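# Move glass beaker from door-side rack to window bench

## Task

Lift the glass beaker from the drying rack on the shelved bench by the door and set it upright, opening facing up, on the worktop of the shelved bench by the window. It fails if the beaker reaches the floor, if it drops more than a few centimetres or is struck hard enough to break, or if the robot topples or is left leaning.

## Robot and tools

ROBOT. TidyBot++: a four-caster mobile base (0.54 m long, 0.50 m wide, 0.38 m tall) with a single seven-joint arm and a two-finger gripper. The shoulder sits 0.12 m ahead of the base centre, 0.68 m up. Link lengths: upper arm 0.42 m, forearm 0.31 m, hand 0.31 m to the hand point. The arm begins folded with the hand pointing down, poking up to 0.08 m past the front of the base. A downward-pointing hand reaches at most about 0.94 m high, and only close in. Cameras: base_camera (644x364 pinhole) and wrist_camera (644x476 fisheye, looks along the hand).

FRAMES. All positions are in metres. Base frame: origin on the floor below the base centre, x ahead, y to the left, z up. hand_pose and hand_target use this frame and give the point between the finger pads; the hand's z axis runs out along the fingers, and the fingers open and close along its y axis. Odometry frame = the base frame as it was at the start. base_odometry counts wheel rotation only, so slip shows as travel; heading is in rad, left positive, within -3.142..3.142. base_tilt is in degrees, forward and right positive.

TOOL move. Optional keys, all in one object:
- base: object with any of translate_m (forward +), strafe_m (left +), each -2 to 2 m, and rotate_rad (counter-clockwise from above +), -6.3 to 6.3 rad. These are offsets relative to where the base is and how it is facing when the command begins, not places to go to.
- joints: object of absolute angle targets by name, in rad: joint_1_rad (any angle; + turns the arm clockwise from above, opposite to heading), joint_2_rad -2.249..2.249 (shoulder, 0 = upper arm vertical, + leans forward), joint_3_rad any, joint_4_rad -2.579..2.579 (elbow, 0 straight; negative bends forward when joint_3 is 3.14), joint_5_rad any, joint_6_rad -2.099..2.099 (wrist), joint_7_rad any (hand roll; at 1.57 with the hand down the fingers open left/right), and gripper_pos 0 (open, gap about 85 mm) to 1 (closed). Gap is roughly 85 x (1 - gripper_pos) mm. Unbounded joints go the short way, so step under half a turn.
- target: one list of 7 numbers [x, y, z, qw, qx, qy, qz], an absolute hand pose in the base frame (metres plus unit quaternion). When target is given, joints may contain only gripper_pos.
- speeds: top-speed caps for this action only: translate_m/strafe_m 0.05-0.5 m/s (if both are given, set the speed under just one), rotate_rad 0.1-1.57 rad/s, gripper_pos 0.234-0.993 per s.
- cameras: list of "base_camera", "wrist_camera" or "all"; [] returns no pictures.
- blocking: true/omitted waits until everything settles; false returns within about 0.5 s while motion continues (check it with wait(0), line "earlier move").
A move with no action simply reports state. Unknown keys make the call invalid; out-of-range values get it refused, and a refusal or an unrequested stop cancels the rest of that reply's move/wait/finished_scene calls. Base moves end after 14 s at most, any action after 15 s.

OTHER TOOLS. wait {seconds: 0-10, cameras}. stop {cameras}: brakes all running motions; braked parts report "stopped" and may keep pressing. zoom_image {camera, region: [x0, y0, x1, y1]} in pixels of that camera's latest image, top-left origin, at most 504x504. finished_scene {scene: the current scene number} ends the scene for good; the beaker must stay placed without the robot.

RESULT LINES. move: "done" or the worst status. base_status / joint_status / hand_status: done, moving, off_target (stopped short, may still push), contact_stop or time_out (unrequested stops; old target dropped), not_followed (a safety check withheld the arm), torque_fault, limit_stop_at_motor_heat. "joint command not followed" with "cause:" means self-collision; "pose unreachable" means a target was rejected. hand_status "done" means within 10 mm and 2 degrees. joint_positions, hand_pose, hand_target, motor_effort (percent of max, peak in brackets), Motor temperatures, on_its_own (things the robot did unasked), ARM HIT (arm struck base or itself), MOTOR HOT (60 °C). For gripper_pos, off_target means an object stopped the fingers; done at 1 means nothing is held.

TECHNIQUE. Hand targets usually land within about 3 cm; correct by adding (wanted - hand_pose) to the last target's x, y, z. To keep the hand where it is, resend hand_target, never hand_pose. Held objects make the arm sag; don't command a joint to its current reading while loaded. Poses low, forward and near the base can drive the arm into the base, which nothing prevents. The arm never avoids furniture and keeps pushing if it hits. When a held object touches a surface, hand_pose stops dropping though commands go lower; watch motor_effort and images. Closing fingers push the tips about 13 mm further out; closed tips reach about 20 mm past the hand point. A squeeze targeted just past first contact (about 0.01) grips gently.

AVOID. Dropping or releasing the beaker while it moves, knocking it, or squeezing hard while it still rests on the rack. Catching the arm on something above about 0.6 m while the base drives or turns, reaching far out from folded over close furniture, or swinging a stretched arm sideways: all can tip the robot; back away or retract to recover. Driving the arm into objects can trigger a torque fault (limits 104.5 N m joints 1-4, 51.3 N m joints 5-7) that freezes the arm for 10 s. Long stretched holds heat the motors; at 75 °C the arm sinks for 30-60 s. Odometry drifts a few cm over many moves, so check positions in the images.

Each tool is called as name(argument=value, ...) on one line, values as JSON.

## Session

move(joints={"joint_6_rad": 0.7})

Scene clock: 2.13 s.
Motor temperatures (°C): [29 36 30 29 43 37 49]
move: done
base_odometry: x=+0.000 y=+0.000 heading=+0.000
base_tilt: forward=+0.6 right=-0.6
base_status: not commanded
joint_positions: joint_1_rad=+0.003 joint_2_rad=-0.347 joint_3_rad=+3.132 joint_4_rad=-2.546 joint_5_rad=-0.038 joint_6_rad=+0.614 joint_7_rad=+1.571 gripper_pos=+0.000
joint_status: all done
motor_effort: joint_1_rad=+1(2) joint_2_rad=-6(7) joint_3_rad=+0(1) joint_4_rad=+17(17) joint_5_rad=+0(1) joint_6_rad=+8(9) joint_7_rad=+0(1)
hand_pose: x=+0.5413 y=-0.0019 z=+0.8882 quat_wxyz=(-0.004, +0.712, -0.015, +0.702) (m; base frame)
hand_target: x=+0.5400 y=-0.0027 z=+0.9130 quat_wxyz=(-0.003, +0.682, -0.015, +0.731) (m; base frame)
hand_status: not commanded
pictures: base_camera, wrist_camera

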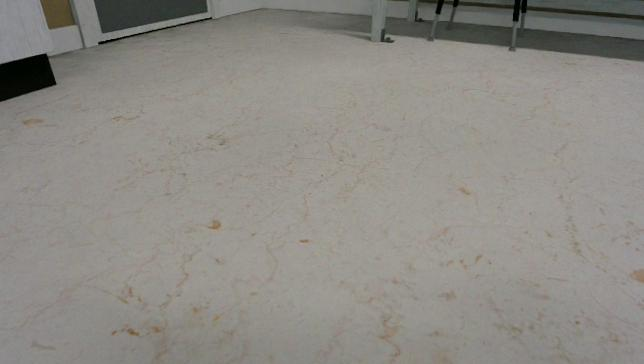

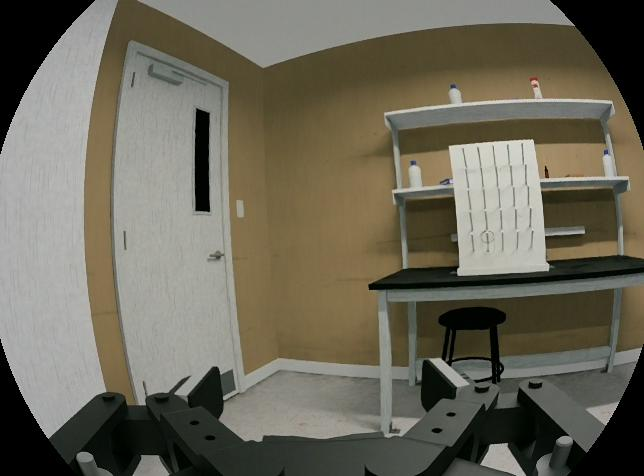

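zoom_image(camera="wrist_camera", region=[430, 130, 570, 290])

zoom_image(camera="wrist_camera", region=[445, 195, 555, 285])

Scaled by 3.150.

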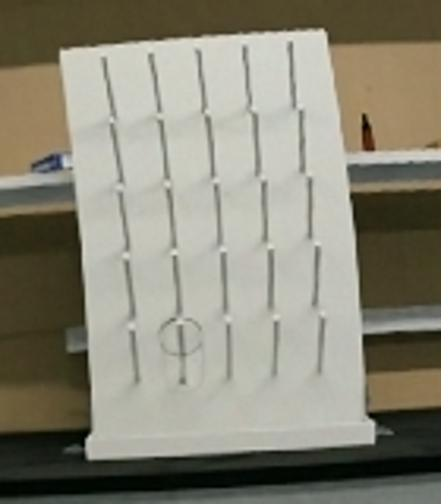

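Scaled by 4.582.

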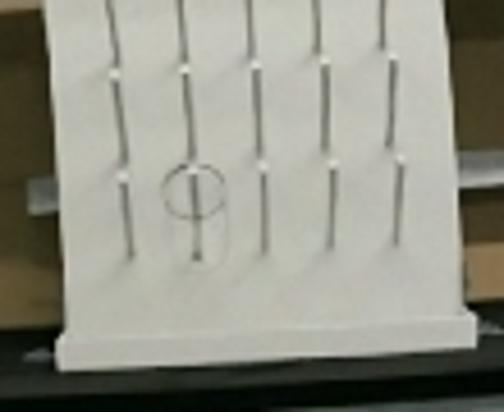

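move(joints={"joint_1_rad": 2.8}, cameras=["wrist_camera"])

Scene clock: 104.03 s.
Motor temperatures (°C): [29 36 30 30 43 37 49]
move: done
base_odometry: x=+0.000 y=+0.000 heading=+0.000
base_tilt: forward=+0.5 right=-0.6
base_status: not commanded
joint_positions: joint_1_rad=+2.788 joint_2_rad=-0.347 joint_3_rad=+3.132 joint_4_rad=-2.546 joint_5_rad=-0.038 joint_6_rad=+0.615 joint_7_rad=+1.571 gripper_pos=+0.000
joint_status: all done
motor_effort: joint_1_rad=+0(2) joint_2_rad=-6(7) joint_3_rad=+0(1) joint_4_rad=+17(17) joint_5_rad=+0(1) joint_6_rad=+9(9) joint_7_rad=+0(1)
hand_pose: x=-0.2775 y=-0.1455 z=+0.8885 quat_wxyz=(+0.691, +0.111, -0.703, +0.128) (m; base frame)
hand_target: x=-0.2782 y=-0.1396 z=+0.9130 quat_wxyz=(+0.719, +0.102, -0.675, +0.129) (m; base frame)
hand_status: not commanded
pictures: wrist_camera

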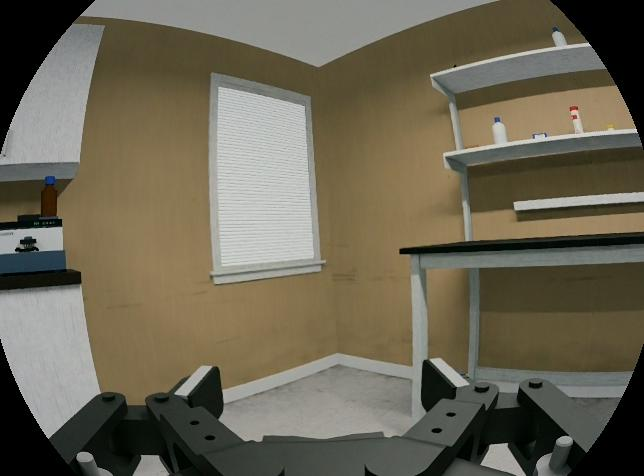

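move(joints={"joint_1_rad": 3.6}, cameras=["wrist_camera"])

Scene clock: 107.70 s.
Motor temperatures (°C): [29 36 30 30 43 37 49]
move: done
base_odometry: x=+0.000 y=+0.000 heading=+0.000
base_tilt: forward=+0.5 right=-0.6
base_status: not commanded
joint_positions: joint_1_rad=+3.588 joint_2_rad=-0.347 joint_3_rad=+3.132 joint_4_rad=-2.546 joint_5_rad=-0.038 joint_6_rad=+0.616 joint_7_rad=+1.571 gripper_pos=+0.000
joint_status: all done
motor_effort: joint_1_rad=+1(2) joint_2_rad=-7(7) joint_3_rad=+0(1) joint_4_rad=+17(17) joint_5_rad=+0(1) joint_6_rad=+9(9) joint_7_rad=+0(1)
hand_pose: x=-0.2616 y=+0.1830 z=+0.8886 quat_wxyz=(+0.686, -0.171, -0.691, -0.151) (m; base frame)
hand_target: x=-0.2579 y=+0.1876 z=+0.9130 quat_wxyz=(+0.713, -0.169, -0.661, -0.162) (m; base frame)
hand_status: not commanded
pictures: wrist_camera

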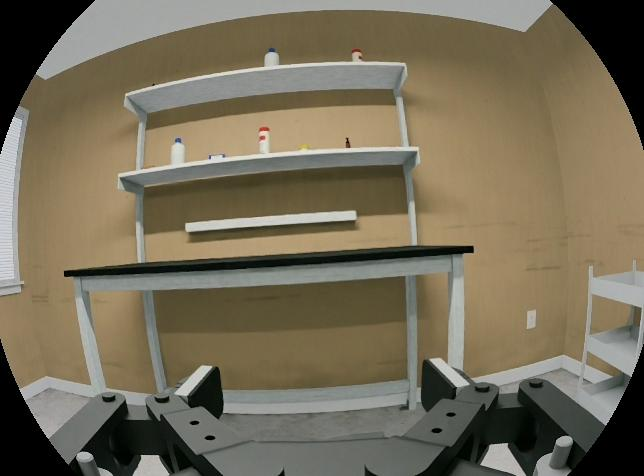

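move(base={"translate_m": 0.69, "strafe_m": -0.36, "rotate_rad": -0.3}, joints={"joint_1_rad": 0.0, "joint_2_rad": 0.32, "joint_3_rad": 3.1416, "joint_4_rad": -1.68, "joint_5_rad": 0.03, "joint_6_rad": 0.15, "joint_7_rad": 1.571, "gripper_pos": 0.0})

Scene clock: 146.13 s.
Motor temperatures (°C): [29 36 30 30 43 37 49]
move: done
base_odometry: x=+0.690 y=-0.360 heading=-0.301
base_tilt: forward=+0.6 right=-0.6
base_status: done
joint_positions: joint_1_rad=+6.277 joint_2_rad=+0.271 joint_3_rad=+3.135 joint_4_rad=-1.694 joint_5_rad=-0.023 joint_6_rad=+0.217 joint_7_rad=+1.571 gripper_pos=+0.000
joint_status: all done
motor_effort: joint_1_rad=+1(4) joint_2_rad=-28(29) joint_3_rad=+0(3) joint_4_rad=+19(19) joint_5_rad=-1(2) joint_6_rad=+8(10) joint_7_rad=+0(1)
hand_pose: x=+0.8282 y=+0.0082 z=+0.9114 quat_wxyz=(+0.010, -0.767, +0.006, -0.642) (m; base frame)
hand_target: x=+0.8364 y=+0.0028 z=+0.8646 quat_wxyz=(-0.007, -0.799, -0.013, -0.602) (m; base frame)
hand_status: not commanded
pictures: base_camera, wrist_camera

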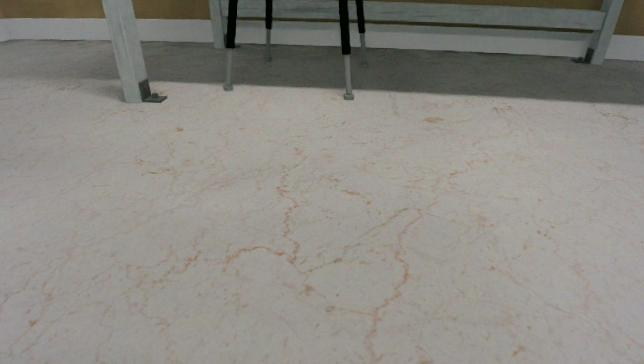

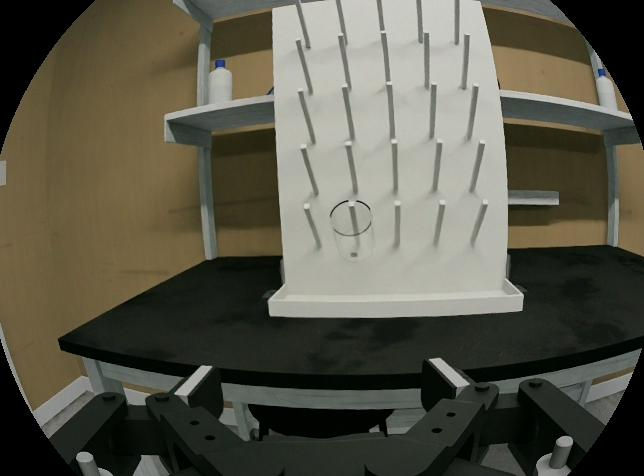

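move()

Scene clock: 202.70 s.
Motor temperatures (°C): [29 36 30 30 43 37 49]
base_odometry: x=+0.690 y=-0.360 heading=-0.301
base_tilt: forward=+0.6 right=-0.6
base_status: done
joint_positions: joint_1_rad=+6.277 joint_2_rad=+0.271 joint_3_rad=+3.135 joint_4_rad=-1.694 joint_5_rad=-0.022 joint_6_rad=+0.215 joint_7_rad=+1.571 gripper_pos=+0.000
joint_status: all done
motor_effort: joint_1_rad=-1(4) joint_2_rad=-28(29) joint_3_rad=+0(3) joint_4_rad=+18(19) joint_5_rad=+0(2) joint_6_rad=+9(10) joint_7_rad=+0(1)
hand_pose: x=+0.8282 y=+0.0082 z=+0.9112 quat_wxyz=(+0.010, -0.767, +0.006, -0.641) (m; base frame)
hand_target: x=+0.8364 y=+0.0028 z=+0.8646 quat_wxyz=(-0.007, -0.799, -0.013, -0.602) (m; base frame)
hand_status: not commanded
pictures: base_camera, wrist_camera

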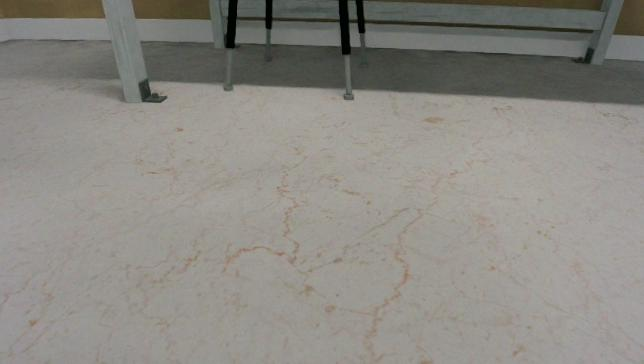

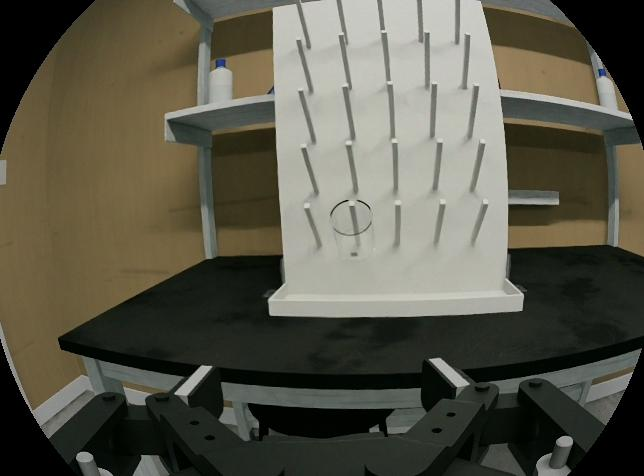

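zoom_image(camera="wrist_camera", region=[240, 170, 540, 400])

zoom_image(camera="base_camera", region=[80, 0, 480, 130])

Scaled by 1.680.

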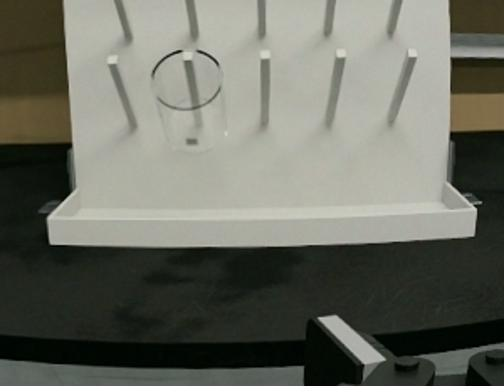

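Scaled by 1.260.

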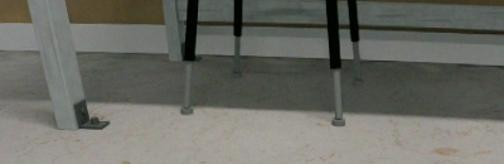

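move(base={"translate_m": 0.335, "strafe_m": 0.115, "rotate_rad": -0.165}, cameras=["wrist_camera"])

zoom_image(camera="wrist_camera", region=[210, 120, 510, 420])

Scene clock: 242.60 s.
Motor temperatures (°C): [29 36 30 30 43 37 49]
move: done
base_odometry: x=+1.044 y=-0.350 heading=-0.467
base_tilt: forward=+0.6 right=-0.6
base_status: done
joint_positions: joint_1_rad=+6.283 joint_2_rad=+0.282 joint_3_rad=+3.147 joint_4_rad=-1.689 joint_5_rad=-0.020 joint_6_rad=+0.212 joint_7_rad=+1.571 gripper_pos=+0.000
joint_status: not commanded
motor_effort: joint_1_rad=+1(5) joint_2_rad=-27(30) joint_3_rad=+0(4) joint_4_rad=+18(19) joint_5_rad=+0(1) joint_6_rad=+8(9) joint_7_rad=+0(1)
hand_pose: x=+0.8314 y=-0.0030 z=+0.9057 quat_wxyz=(+0.002, -0.770, +0.010, -0.638) (m; base frame)
hand_target: x=+0.8364 y=+0.0028 z=+0.8646 quat_wxyz=(-0.007, -0.799, -0.013, -0.602) (m; base frame)
hand_status: not commanded
pictures: wrist_camera

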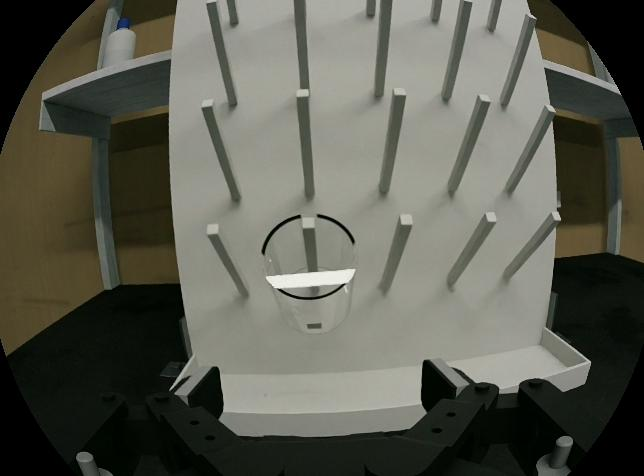

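Scaled by 1.680.

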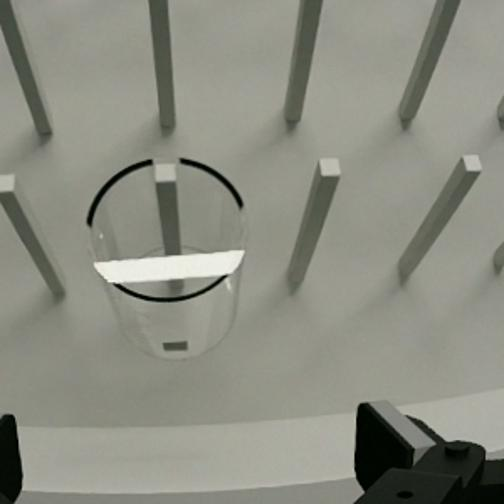

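move(base={"translate_m": 0.10, "strafe_m": 0.008}, speeds={"translate_m": 0.2}, cameras=["wrist_camera"])

zoom_image(camera="wrist_camera", region=[170, 130, 470, 430])

Scene clock: 254.47 s.
Motor temperatures (°C): [29 36 30 30 43 37 49]
move: done
base_odometry: x=+1.138 y=-0.387 heading=-0.466
base_tilt: forward=+0.6 right=-0.6
base_status: done
joint_positions: joint_1_rad=+6.283 joint_2_rad=+0.284 joint_3_rad=+3.147 joint_4_rad=-1.688 joint_5_rad=-0.020 joint_6_rad=+0.211 joint_7_rad=+1.571 gripper_pos=+0.000
joint_status: not commanded
motor_effort: joint_1_rad=+1(3) joint_2_rad=-28(30) joint_3_rad=+0(3) joint_4_rad=+18(19) joint_5_rad=+0(1) joint_6_rad=+8(9) joint_7_rad=+0(1)
hand_pose: x=+0.8322 y=-0.0032 z=+0.9038 quat_wxyz=(+0.002, -0.771, +0.010, -0.637) (m; base frame)
hand_target: x=+0.8364 y=+0.0028 z=+0.8646 quat_wxyz=(-0.007, -0.799, -0.013, -0.602) (m; base frame)
hand_status: not commanded
pictures: wrist_camera

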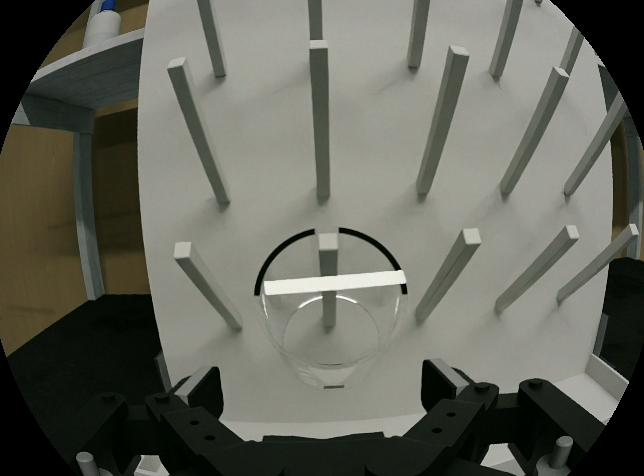

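Scaled by 1.680.

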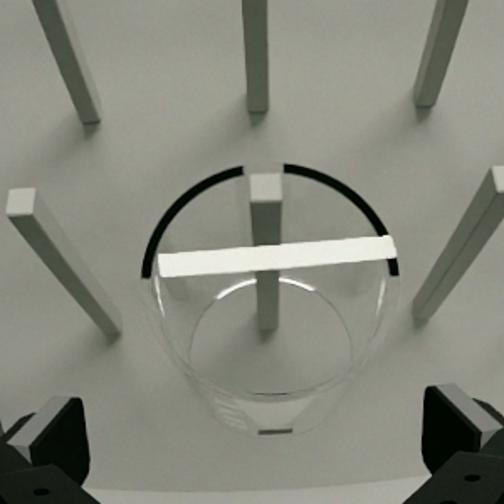

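zoom_image(camera="wrist_camera", region=[150, 340, 290, 440])

zoom_image(camera="wrist_camera", region=[360, 340, 500, 440])

Scaled by 3.600.

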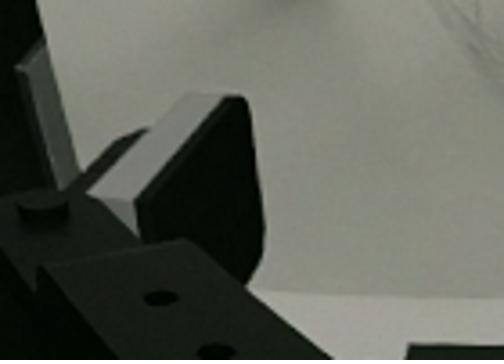

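Scaled by 3.600.

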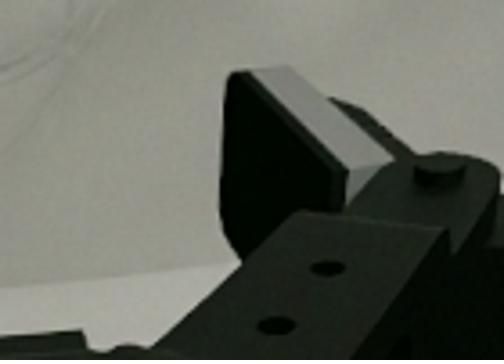

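move(base={"translate_m": 0.035, "strafe_m": -0.004}, joints={"joint_2_rad": 0.23}, speeds={"translate_m": 0.1}, cameras=["wrist_camera"])

zoom_image(camera="wrist_camera", region=[170, 150, 470, 450])

Scene clock: 276.47 s.
Motor temperatures (°C): [29 36 30 30 43 37 49]
move: done
base_odometry: x=+1.167 y=-0.407 heading=-0.466
base_tilt: forward=+0.6 right=-0.6
base_status: done
joint_positions: joint_1_rad=+6.283 joint_2_rad=+0.260 joint_3_rad=+3.147 joint_4_rad=-1.687 joint_5_rad=-0.020 joint_6_rad=+0.211 joint_7_rad=+1.571 gripper_pos=+0.000
joint_status: all done
motor_effort: joint_1_rad=+0(3) joint_2_rad=-28(30) joint_3_rad=+0(1) joint_4_rad=+18(19) joint_5_rad=+0(1) joint_6_rad=+9(9) joint_7_rad=+0(1)
hand_pose: x=+0.8266 y=-0.0031 z=+0.9213 quat_wxyz=(+0.003, -0.763, +0.010, -0.646) (m; base frame)
hand_target: x=+0.8171 y=+0.0028 z=+0.9283 quat_wxyz=(-0.008, -0.771, -0.013, -0.637) (m; base frame)
hand_status: not commanded
pictures: wrist_camera

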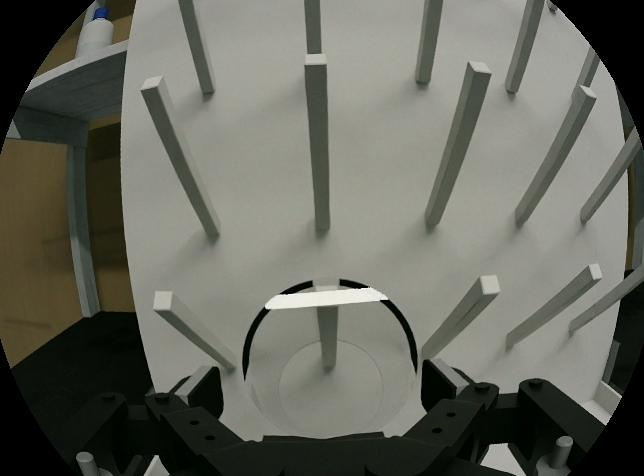

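Scaled by 1.680.

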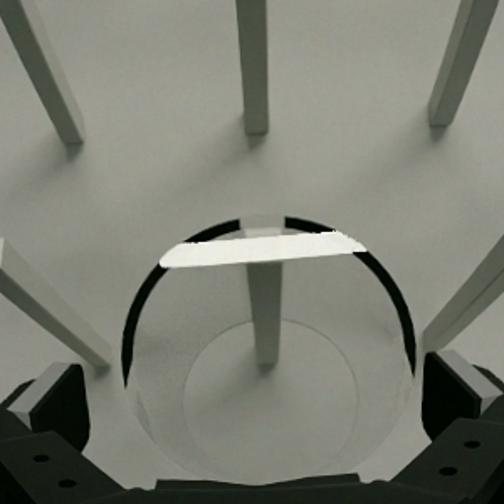

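move(base={"translate_m": 0.029, "strafe_m": -0.003}, speeds={"translate_m": 0.1}, cameras=["wrist_camera"])

zoom_image(camera="wrist_camera", region=[170, 170, 470, 470])

Scene clock: 285.70 s.
Motor temperatures (°C): [29 37 30 30 43 37 49]
move: done
base_odometry: x=+1.192 y=-0.422 heading=-0.465
base_tilt: forward=+0.6 right=-0.6
base_status: done
joint_positions: joint_1_rad=+6.283 joint_2_rad=+0.252 joint_3_rad=+3.147 joint_4_rad=-1.686 joint_5_rad=-0.020 joint_6_rad=+0.210 joint_7_rad=+1.571 gripper_pos=+0.000
joint_status: not commanded
motor_effort: joint_1_rad=+0(3) joint_2_rad=-27(29) joint_3_rad=-1(1) joint_4_rad=+18(19) joint_5_rad=+0(1) joint_6_rad=+8(9) joint_7_rad=+0(1)
hand_pose: x=+0.8248 y=-0.0029 z=+0.9278 quat_wxyz=(+0.003, -0.760, +0.010, -0.649) (m; base frame)
hand_target: x=+0.8171 y=+0.0028 z=+0.9283 quat_wxyz=(-0.008, -0.771, -0.013, -0.637) (m; base frame)
hand_status: not commanded
pictures: wrist_camera

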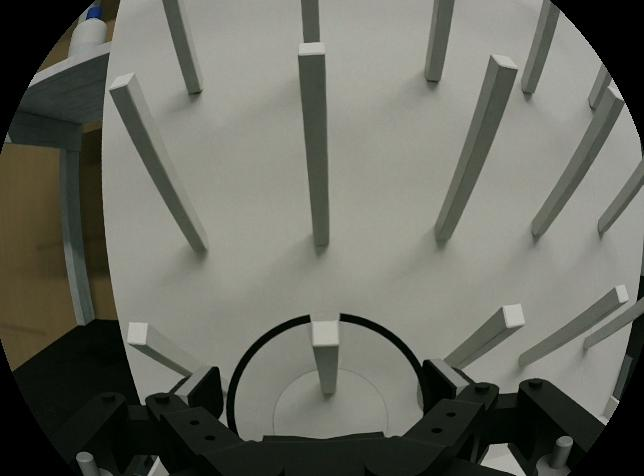

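Scaled by 1.680.

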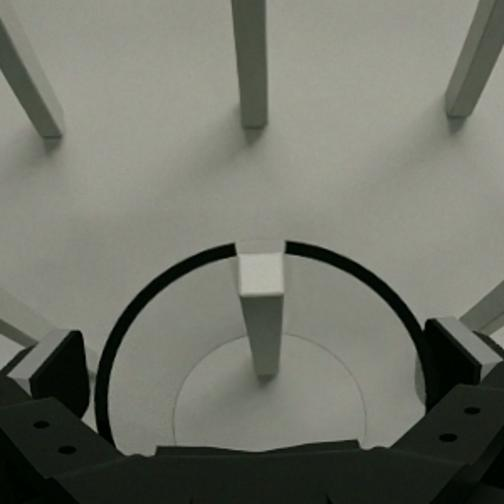

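move(joints={"joint_4_rad": -1.71}, cameras=["wrist_camera"])

Scene clock: 293.63 s.
Motor temperatures (°C): [29 37 30 30 43 37 49]
move: done
base_odometry: x=+1.192 y=-0.422 heading=-0.465
base_tilt: forward=+0.6 right=-0.6
base_status: not commanded
joint_positions: joint_1_rad=+6.283 joint_2_rad=+0.252 joint_3_rad=+3.147 joint_4_rad=-1.695 joint_5_rad=-0.020 joint_6_rad=+0.210 joint_7_rad=+1.571 gripper_pos=+0.000
joint_status: all done
motor_effort: joint_1_rad=+1(2) joint_2_rad=-27(28) joint_3_rad=-1(1) joint_4_rad=+18(20) joint_5_rad=+0(1) joint_6_rad=+8(9) joint_7_rad=+0(1)
hand_pose: x=+0.8233 y=-0.0029 z=+0.9222 quat_wxyz=(+0.003, -0.763, +0.010, -0.646) (m; base frame)
hand_target: x=+0.8119 y=+0.0028 z=+0.9103 quat_wxyz=(-0.008, -0.780, -0.013, -0.625) (m; base frame)
hand_status: not commanded
pictures: wrist_camera

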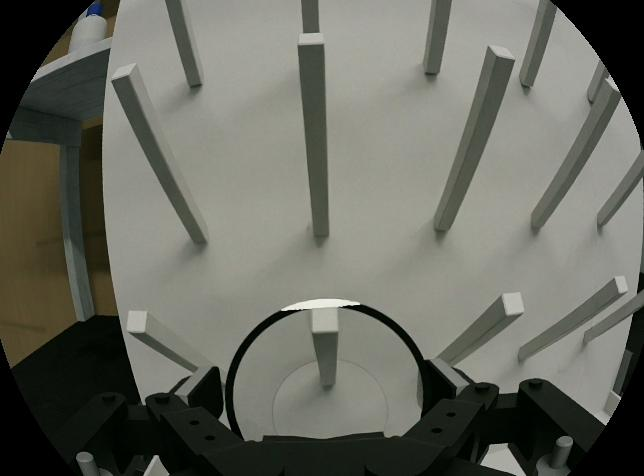

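move(joints={"gripper_pos": 0.19}, speeds={"gripper_pos": 0.3}, cameras=["wrist_camera"])

zoom_image(camera="wrist_camera", region=[170, 230, 470, 470])

Scene clock: 297.67 s.
Motor temperatures (°C): [29 37 30 30 43 37 49]
move: done
base_odometry: x=+1.192 y=-0.422 heading=-0.465
base_tilt: forward=+0.6 right=-0.6
base_status: not commanded
joint_positions: joint_1_rad=+6.283 joint_2_rad=+0.252 joint_3_rad=+3.147 joint_4_rad=-1.695 joint_5_rad=-0.020 joint_6_rad=+0.210 joint_7_rad=+1.571 gripper_pos=+0.191
joint_status: all done
motor_effort: joint_1_rad=+0(2) joint_2_rad=-27(28) joint_3_rad=+0(1) joint_4_rad=+19(19) joint_5_rad=+0(1) joint_6_rad=+9(9) joint_7_rad=+0(1)
hand_pose: x=+0.8233 y=-0.0029 z=+0.9222 quat_wxyz=(+0.003, -0.763, +0.010, -0.646) (m; base frame)
hand_target: x=+0.8119 y=+0.0028 z=+0.9103 quat_wxyz=(-0.008, -0.780, -0.013, -0.625) (m; base frame)
hand_status: not commanded
pictures: wrist_camera

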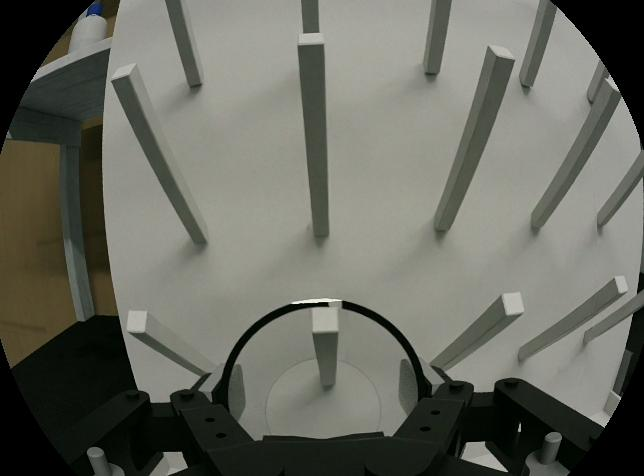

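Scaled by 1.680.

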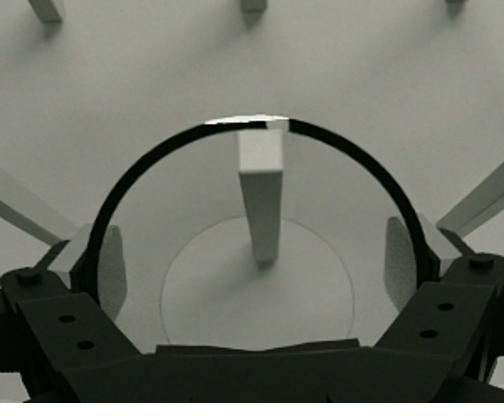

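move(joints={"gripper_pos": 0.21}, speeds={"gripper_pos": 0.234}, cameras=[])

move(joints={"gripper_pos": 0.23}, speeds={"gripper_pos": 0.234}, cameras=["wrist_camera"])

zoom_image(camera="wrist_camera", region=[170, 230, 470, 470])

Scene clock: 301.20 s.
Motor temperatures (°C): [29 37 30 30 43 37 49]
move: done
base_odometry: x=+1.192 y=-0.422 heading=-0.465
base_tilt: forward=+0.6 right=-0.6
base_status: not commanded
joint_positions: joint_1_rad=+6.283 joint_2_rad=+0.252 joint_3_rad=+3.147 joint_4_rad=-1.695 joint_5_rad=-0.020 joint_6_rad=+0.210 joint_7_rad=+1.571 gripper_pos=+0.206
joint_status: all done
motor_effort: joint_1_rad=+0(1) joint_2_rad=-26(27) joint_3_rad=-1(1) joint_4_rad=+19(19) joint_5_rad=+0(1) joint_6_rad=+9(9) joint_7_rad=-1(1)
hand_pose: x=+0.8232 y=-0.0029 z=+0.9222 quat_wxyz=(+0.003, -0.763, +0.010, -0.646) (m; base frame)
hand_target: x=+0.8119 y=+0.0028 z=+0.9103 quat_wxyz=(-0.008, -0.780, -0.013, -0.625) (m; base frame)
hand_status: not commanded
pictures: none
No camera images: "cameras" was empty.

Scene clock: 301.60 s.
Motor temperatures (°C): [29 37 30 30 43 37 49]
move: done
base_odometry: x=+1.192 y=-0.422 heading=-0.465
base_tilt: forward=+0.6 right=-0.6
base_status: not commanded
joint_positions: joint_1_rad=+6.283 joint_2_rad=+0.252 joint_3_rad=+3.147 joint_4_rad=-1.695 joint_5_rad=-0.020 joint_6_rad=+0.210 joint_7_rad=+1.571 gripper_pos=+0.213
joint_status: all done
motor_effort: joint_1_rad=+1(1) joint_2_rad=-25(27) joint_3_rad=+0(1) joint_4_rad=+19(19) joint_5_rad=+0(1) joint_6_rad=+9(9) joint_7_rad=+0(1)
hand_pose: x=+0.8232 y=-0.0029 z=+0.9223 quat_wxyz=(+0.003, -0.763, +0.010, -0.646) (m; base frame)
hand_target: x=+0.8119 y=+0.0028 z=+0.9103 quat_wxyz=(-0.008, -0.780, -0.013, -0.625) (m; base frame)
hand_status: not commanded
pictures: wrist_camera

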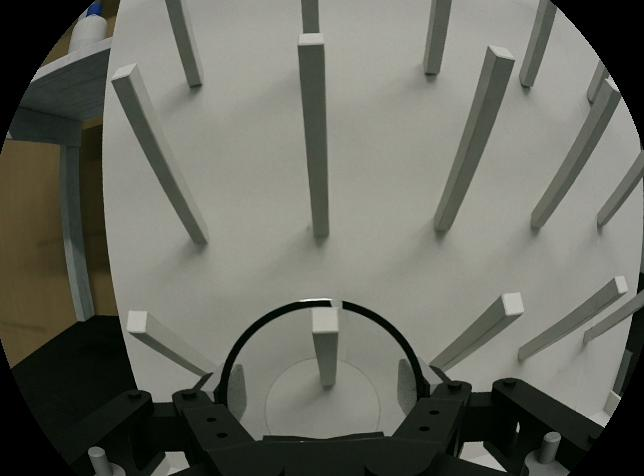

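Scaled by 1.680.

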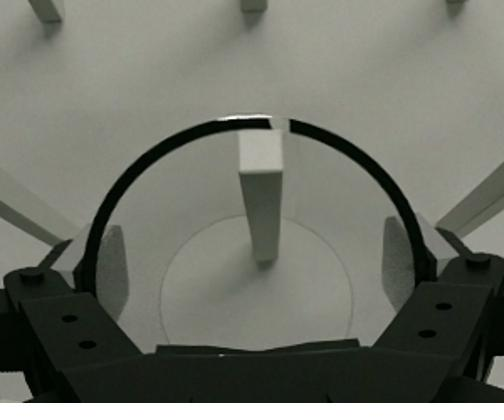

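move(joints={"joint_2_rad": 0.20, "joint_4_rad": -1.645, "joint_6_rad": 0.08}, cameras=["wrist_camera"])

Scene clock: 312.87 s.
Motor temperatures (°C): [29 37 30 30 43 37 49]
move: done
base_odometry: x=+1.192 y=-0.422 heading=-0.465
base_tilt: forward=+0.6 right=-0.6
base_status: not commanded
joint_positions: joint_1_rad=+6.283 joint_2_rad=+0.242 joint_3_rad=+3.147 joint_4_rad=-1.659 joint_5_rad=-0.020 joint_6_rad=+0.137 joint_7_rad=+1.571 gripper_pos=+0.214
joint_status: all done
motor_effort: joint_1_rad=+0(2) joint_2_rad=-28(29) joint_3_rad=-1(1) joint_4_rad=+20(20) joint_5_rad=+0(1) joint_6_rad=+10(10) joint_7_rad=+0(1)
hand_pose: x=+0.8227 y=-0.0025 z=+0.9287 quat_wxyz=(+0.003, -0.772, +0.010, -0.636) (m; base frame)
hand_target: x=+0.8106 y=+0.0021 z=+0.9490 quat_wxyz=(-0.009, -0.772, -0.012, -0.635) (m; base frame)
hand_status: not commanded
pictures: wrist_camera

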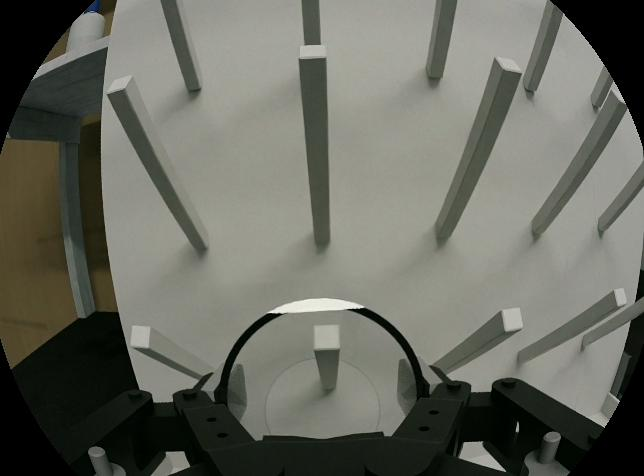

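move(joints={"joint_2_rad": 0.06, "joint_4_rad": -1.715, "joint_6_rad": 0.0}, cameras=["wrist_camera"])

Scene clock: 317.33 s.
Motor temperatures (°C): [29 37 30 30 43 37 49]
move: done
base_odometry: x=+1.192 y=-0.422 heading=-0.465
base_tilt: forward=+0.6 right=-0.6
base_status: not commanded
joint_positions: joint_1_rad=+6.283 joint_2_rad=+0.082 joint_3_rad=+3.147 joint_4_rad=-1.695 joint_5_rad=-0.020 joint_6_rad=+0.058 joint_7_rad=+1.571 gripper_pos=+0.214
joint_status: all done
motor_effort: joint_1_rad=+1(2) joint_2_rad=-24(31) joint_3_rad=-1(1) joint_4_rad=+21(21) joint_5_rad=+0(1) joint_6_rad=+10(11) joint_7_rad=+0(1)
hand_pose: x=+0.7691 y=-0.0020 z=+0.9906 quat_wxyz=(+0.004, -0.758, +0.010, -0.653) (m; base frame)
hand_target: x=+0.7569 y=+0.0014 z=+0.9749 quat_wxyz=(-0.010, -0.775, -0.012, -0.631) (m; base frame)
hand_status: not commanded
pictures: wrist_camera

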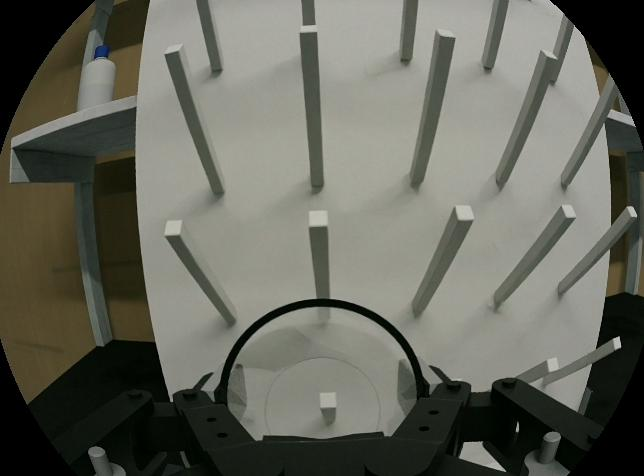

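move(base={"translate_m": -0.14}, blocking=false, cameras=[])

move(joints={"joint_4_rad": -1.22, "joint_6_rad": -1.42}, cameras=["wrist_camera"])

Scene clock: 363.37 s.
Motor temperatures (°C): [29 37 30 30 42 37 49]
move: moving
base_odometry: x=+1.136 y=-0.393 heading=-0.465
base_tilt: forward=+0.6 right=-0.6
base_status: translate_m moving
joint_positions: joint_1_rad=+6.283 joint_2_rad=+0.080 joint_3_rad=+3.146 joint_4_rad=-1.696 joint_5_rad=-0.020 joint_6_rad=+0.056 joint_7_rad=+1.571 gripper_pos=+0.214
joint_status: not commanded
motor_effort: joint_1_rad=+1(2) joint_2_rad=-27(28) joint_3_rad=+0(1) joint_4_rad=+21(21) joint_5_rad=+0(1) joint_6_rad=+10(10) joint_7_rad=+0(1)
hand_pose: x=+0.7683 y=-0.0020 z=+0.9911 quat_wxyz=(+0.004, -0.758, +0.010, -0.653) (m; base frame)
hand_target: x=+0.7569 y=+0.0014 z=+0.9749 quat_wxyz=(-0.010, -0.775, -0.012, -0.631) (m; base frame)
hand_status: not commanded
pictures: none
No camera images: "cameras" was empty.

Scene clock: 365.70 s.
Motor temperatures (°C): [29 37 30 30 42 37 49]
move: done
base_odometry: x=+1.067 y=-0.359 heading=-0.465
base_tilt: forward=+0.6 right=-0.6
base_status: done
joint_positions: joint_1_rad=+6.283 joint_2_rad=+0.074 joint_3_rad=+3.146 joint_4_rad=-1.237 joint_5_rad=-0.020 joint_6_rad=-1.357 joint_7_rad=+1.571 gripper_pos=+0.214
joint_status: all done
motor_effort: joint_1_rad=+1(2) joint_2_rad=-20(26) joint_3_rad=+0(1) joint_4_rad=+17(21) joint_5_rad=+0(1) joint_6_rad=+5(11) joint_7_rad=-1(1)
hand_pose: x=+0.5960 y=+0.0055 z=+0.9052 quat_wxyz=(+0.009, -0.972, +0.002, -0.235) (m; base frame)
hand_target: x=+0.5784 y=-0.0079 z=+0.9106 quat_wxyz=(-0.015, -0.976, +0.001, -0.219) (m; base frame)
hand_status: not commanded
pictures: wrist_camera

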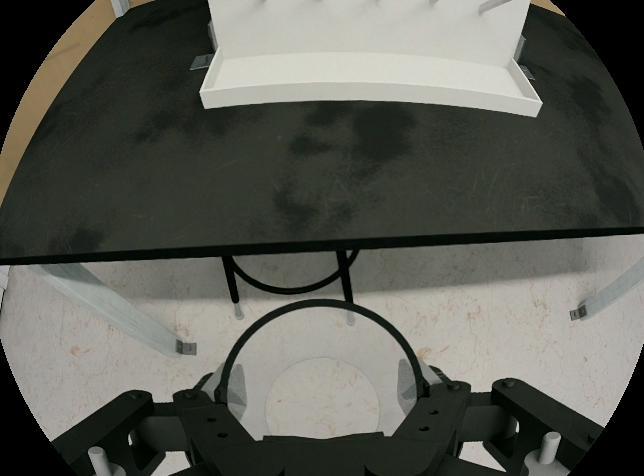

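move(base={"translate_m": 0.257}, joints={"joint_4_rad": -1.394, "joint_6_rad": -1.137}, speeds={"translate_m": 0.35}, cameras=["wrist_camera"])

Scene clock: 378.87 s.
Motor temperatures (°C): [29 37 30 30 42 37 49]
move: done
base_odometry: x=+1.297 y=-0.475 heading=-0.467
base_tilt: forward=+0.6 right=-0.6
base_status: done
joint_positions: joint_1_rad=+6.283 joint_2_rad=+0.067 joint_3_rad=+3.146 joint_4_rad=-1.377 joint_5_rad=-0.017 joint_6_rad=-1.209 joint_7_rad=+1.571 gripper_pos=+0.214
joint_status: all done
motor_effort: joint_1_rad=+1(4) joint_2_rad=-21(26) joint_3_rad=+0(2) joint_4_rad=+18(19) joint_5_rad=-1(1) joint_6_rad=+5(6) joint_7_rad=-1(1)
hand_pose: x=+0.6051 y=+0.0044 z=+0.8666 quat_wxyz=(+0.008, -0.970, +0.003, -0.242) (m; base frame)
hand_target: x=+0.6193 y=-0.0071 z=+0.8733 quat_wxyz=(-0.015, -0.962, -0.002, -0.272) (m; base frame)
hand_status: not commanded
pictures: wrist_camera

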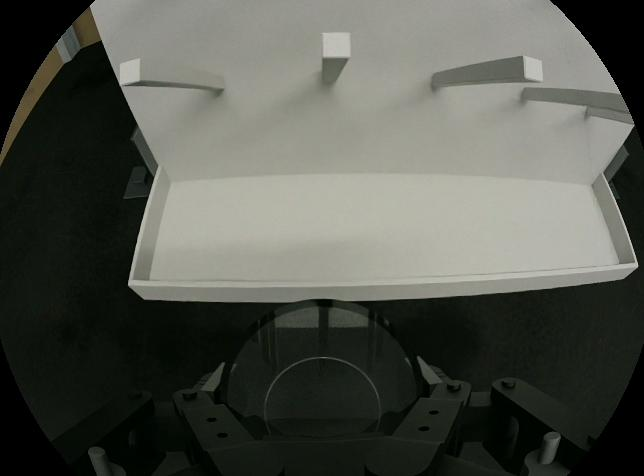

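move(joints={"joint_4_rad": -1.49, "joint_6_rad": -1.06}, cameras=["wrist_camera"])

Scene clock: 383.30 s.
Motor temperatures (°C): [29 37 30 30 42 37 49]
move: done
base_odometry: x=+1.297 y=-0.475 heading=-0.467
base_tilt: forward=+0.6 right=-0.6
base_status: not commanded
joint_positions: joint_1_rad=+6.283 joint_2_rad=+0.067 joint_3_rad=+3.146 joint_4_rad=-1.474 joint_5_rad=-0.017 joint_6_rad=-1.139 joint_7_rad=+1.571 gripper_pos=+0.214
joint_status: all done
motor_effort: joint_1_rad=+1(1) joint_2_rad=-21(22) joint_3_rad=+0(1) joint_4_rad=+18(19) joint_5_rad=-1(1) joint_6_rad=+5(5) joint_7_rad=+0(1)
hand_pose: x=+0.6002 y=+0.0043 z=+0.8325 quat_wxyz=(+0.008, -0.973, +0.003, -0.229) (m; base frame)
hand_target: x=+0.6163 y=-0.0068 z=+0.8401 quat_wxyz=(-0.015, -0.965, -0.004, -0.263) (m; base frame)
hand_status: not commanded
pictures: wrist_camera

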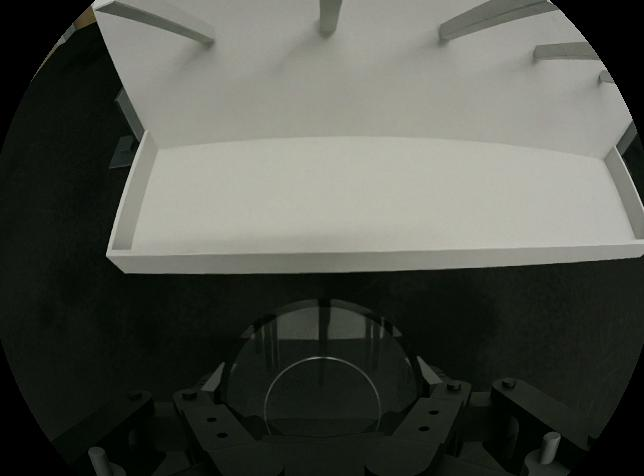

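move(joints={"joint_4_rad": -1.517, "joint_6_rad": -1.033}, cameras=[])

move(joints={"joint_4_rad": -1.54, "joint_6_rad": -1.01}, cameras=["wrist_camera"])

Scene clock: 387.03 s.
Motor temperatures (°C): [29 37 30 30 42 37 49]
move: done
base_odometry: x=+1.297 y=-0.475 heading=-0.467
base_tilt: forward=+0.6 right=-0.6
base_status: not commanded
joint_positions: joint_1_rad=+6.283 joint_2_rad=+0.066 joint_3_rad=+3.146 joint_4_rad=-1.493 joint_5_rad=-0.017 joint_6_rad=-1.105 joint_7_rad=+1.571 gripper_pos=+0.214
joint_status: all done
motor_effort: joint_1_rad=+1(1) joint_2_rad=-20(22) joint_3_rad=+0(1) joint_4_rad=+18(18) joint_5_rad=-1(1) joint_6_rad=+4(5) joint_7_rad=+0(1)
hand_pose: x=+0.6042 y=+0.0042 z=+0.8286 quat_wxyz=(+0.008, -0.972, +0.004, -0.236) (m; base frame)
hand_target: x=+0.6164 y=-0.0067 z=+0.8316 quat_wxyz=(-0.014, -0.965, -0.004, -0.263) (m; base frame)
hand_status: not commanded
pictures: none
No camera images: "cameras" was empty.

Scene clock: 387.63 s.
Motor temperatures (°C): [29 37 30 30 42 37 49]
move: done
base_odometry: x=+1.297 y=-0.475 heading=-0.467
base_tilt: forward=+0.6 right=-0.6
base_status: not commanded
joint_positions: joint_1_rad=+6.283 joint_2_rad=+0.064 joint_3_rad=+3.146 joint_4_rad=-1.506 joint_5_rad=-0.017 joint_6_rad=-1.077 joint_7_rad=+1.571 gripper_pos=+0.214
joint_status: all done
motor_effort: joint_1_rad=+1(1) joint_2_rad=-18(21) joint_3_rad=+0(1) joint_4_rad=+16(18) joint_5_rad=+0(1) joint_6_rad=+4(4) joint_7_rad=-1(1)
hand_pose: x=+0.6082 y=+0.0041 z=+0.8279 quat_wxyz=(+0.007, -0.970, +0.004, -0.245) (m; base frame)
hand_target: x=+0.6163 y=-0.0066 z=+0.8244 quat_wxyz=(-0.014, -0.965, -0.004, -0.263) (m; base frame)
hand_status: not commanded
pictures: wrist_camera

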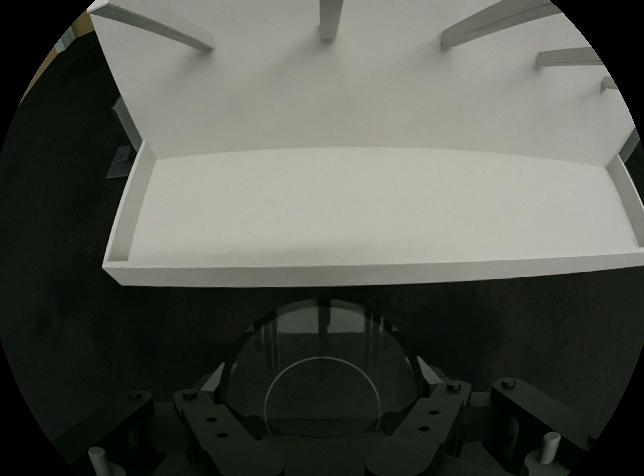

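move(joints={"joint_4_rad": -1.522}, cameras=[])

move(joints={"gripper_pos": 0.14}, speeds={"gripper_pos": 0.234}, cameras=["wrist_camera"])

Scene clock: 393.73 s.
Motor temperatures (°C): [29 37 30 30 42 37 49]
move: done
base_odometry: x=+1.297 y=-0.475 heading=-0.467
base_tilt: forward=+0.6 right=-0.6
base_status: not commanded
joint_positions: joint_1_rad=+6.283 joint_2_rad=+0.064 joint_3_rad=+3.146 joint_4_rad=-1.506 joint_5_rad=-0.017 joint_6_rad=-1.076 joint_7_rad=+1.571 gripper_pos=+0.214
joint_status: all done
motor_effort: joint_1_rad=+1(1) joint_2_rad=-18(20) joint_3_rad=+0(1) joint_4_rad=+16(17) joint_5_rad=+0(1) joint_6_rad=+4(5) joint_7_rad=-1(1)
hand_pose: x=+0.6082 y=+0.0041 z=+0.8280 quat_wxyz=(+0.007, -0.970, +0.004, -0.245) (m; base frame)
hand_target: x=+0.6212 y=-0.0065 z=+0.8330 quat_wxyz=(-0.014, -0.962, -0.004, -0.271) (m; base frame)
hand_status: not commanded
pictures: none
No camera images: "cameras" was empty.

Scene clock: 394.43 s.
Motor temperatures (°C): [29 37 30 30 42 37 49]
move: done
base_odometry: x=+1.297 y=-0.475 heading=-0.467
base_tilt: forward=+0.6 right=-0.6
base_status: not commanded
joint_positions: joint_1_rad=+6.283 joint_2_rad=+0.064 joint_3_rad=+3.146 joint_4_rad=-1.506 joint_5_rad=-0.017 joint_6_rad=-1.076 joint_7_rad=+1.571 gripper_pos=+0.140
joint_status: all done
motor_effort: joint_1_rad=+0(1) joint_2_rad=-20(21) joint_3_rad=+0(1) joint_4_rad=+17(18) joint_5_rad=+0(1) joint_6_rad=+4(5) joint_7_rad=-1(1)
hand_pose: x=+0.6082 y=+0.0041 z=+0.8279 quat_wxyz=(+0.007, -0.970, +0.004, -0.245) (m; base frame)
hand_target: x=+0.6212 y=-0.0065 z=+0.8330 quat_wxyz=(-0.014, -0.962, -0.004, -0.271) (m; base frame)
hand_status: not commanded
pictures: wrist_camera

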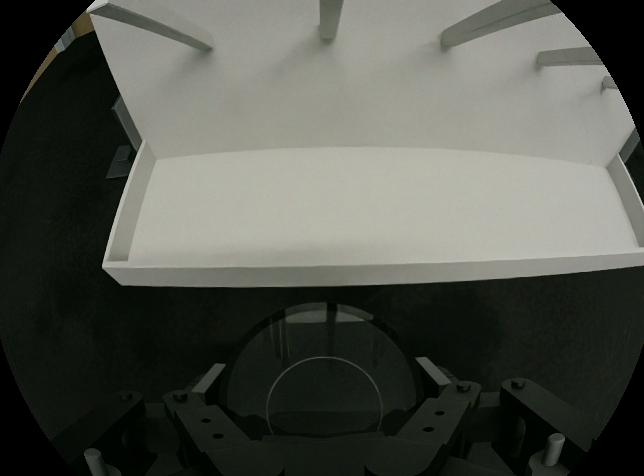

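move(base={"translate_m": -0.33}, joints={"gripper_pos": 0.0, "joint_6_rad": 0.085}, cameras=["wrist_camera"])

Scene clock: 417.33 s.
Motor temperatures (°C): [29 37 30 30 42 37 49]
move: done
base_odometry: x=+1.002 y=-0.327 heading=-0.467
base_tilt: forward=+0.6 right=-0.6
base_status: done
joint_positions: joint_1_rad=+6.282 joint_2_rad=+0.056 joint_3_rad=+3.145 joint_4_rad=-1.507 joint_5_rad=-0.016 joint_6_rad=+0.001 joint_7_rad=+1.571 gripper_pos=+0.000
joint_status: all done
motor_effort: joint_1_rad=+1(6) joint_2_rad=-22(26) joint_3_rad=+0(4) joint_4_rad=+19(20) joint_5_rad=+0(1) joint_6_rad=+9(9) joint_7_rad=+0(1)
hand_pose: x=+0.7682 y=+0.0000 z=+1.1073 quat_wxyz=(+0.005, -0.704, +0.006, -0.710) (m; base frame)
hand_target: x=+0.7690 y=+0.0022 z=+1.1212 quat_wxyz=(-0.010, -0.680, -0.011, -0.733) (m; base frame)
hand_status: not commanded
pictures: wrist_camera

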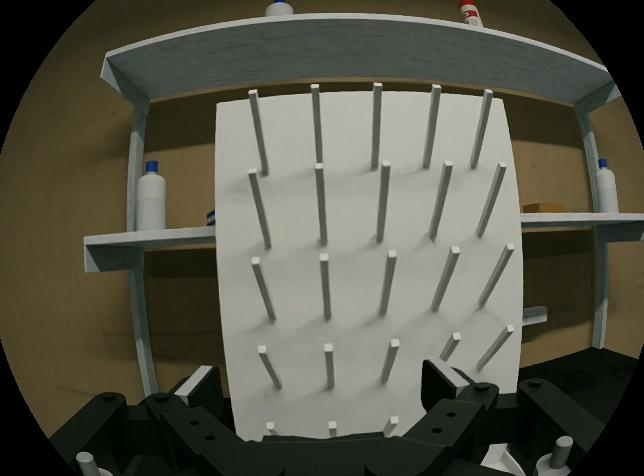

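move(joints={"joint_4_rad": -2.21, "joint_6_rad": 1.07}, blocking=false, cameras=[])

move(joints={"joint_2_rad": 0.40}, base={"translate_m": 0.10}, cameras=["wrist_camera"])

Scene clock: 419.83 s.
Motor temperatures (°C): [29 37 30 30 42 37 49]
move: moving
base_odometry: x=+1.002 y=-0.327 heading=-0.467
base_tilt: forward=+0.5 right=-0.6
base_status: not commanded
joint_positions: joint_1_rad=+6.282 joint_2_rad=+0.056 joint_3_rad=+3.145 joint_4_rad=-1.612 joint_5_rad=-0.016 joint_6_rad=+0.165 joint_7_rad=+1.571 gripper_pos=+0.000
joint_status: joint_4_rad moving; joint_6_rad moving
motor_effort: joint_1_rad=+1(1) joint_2_rad=-21(22) joint_3_rad=-1(1) joint_4_rad=+18(20) joint_5_rad=-1(1) joint_6_rad=+8(9) joint_7_rad=-1(1)
hand_pose: x=+0.7660 y=-0.0009 z=+1.0923 quat_wxyz=(+0.004, -0.683, +0.007, -0.730) (m; base frame)
hand_target: x=+0.7639 y=+0.0039 z=+1.0973 quat_wxyz=(-0.008, -0.659, -0.013, -0.752) (m; base frame)
hand_status: not commanded
pictures: none
No camera images: "cameras" was empty.

Scene clock: 421.73 s.
Motor temperatures (°C): [29 37 30 30 42 37 49]
move: done
base_odometry: x=+1.091 y=-0.372 heading=-0.466
base_tilt: forward=+0.6 right=-0.6
base_status: done
joint_positions: joint_1_rad=+6.282 joint_2_rad=+0.355 joint_3_rad=+3.145 joint_4_rad=-2.190 joint_5_rad=-0.016 joint_6_rad=+0.983 joint_7_rad=+1.571 gripper_pos=+0.000
joint_status: all done
motor_effort: joint_1_rad=+2(2) joint_2_rad=-25(26) joint_3_rad=+0(1) joint_4_rad=+13(20) joint_5_rad=+0(1) joint_6_rad=+9(10) joint_7_rad=-1(1)
hand_pose: x=+0.7532 y=-0.0040 z=+0.8189 quat_wxyz=(-0.003, -0.704, +0.008, -0.710) (m; base frame)
hand_target: x=+0.7532 y=+0.0096 z=+0.8079 quat_wxyz=(+0.004, -0.696, -0.015, -0.718) (m; base frame)
hand_status: not commanded
pictures: wrist_camera

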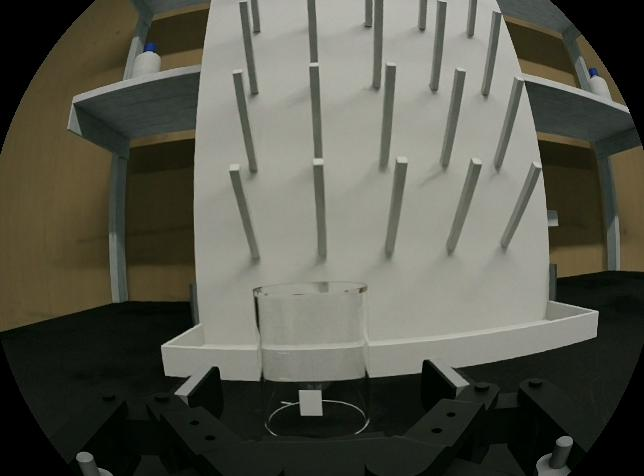

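zoom_image(camera="wrist_camera", region=[220, 260, 420, 460])

Scaled by 2.520.

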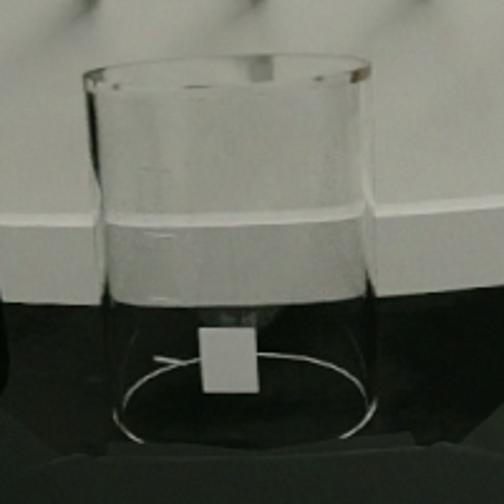

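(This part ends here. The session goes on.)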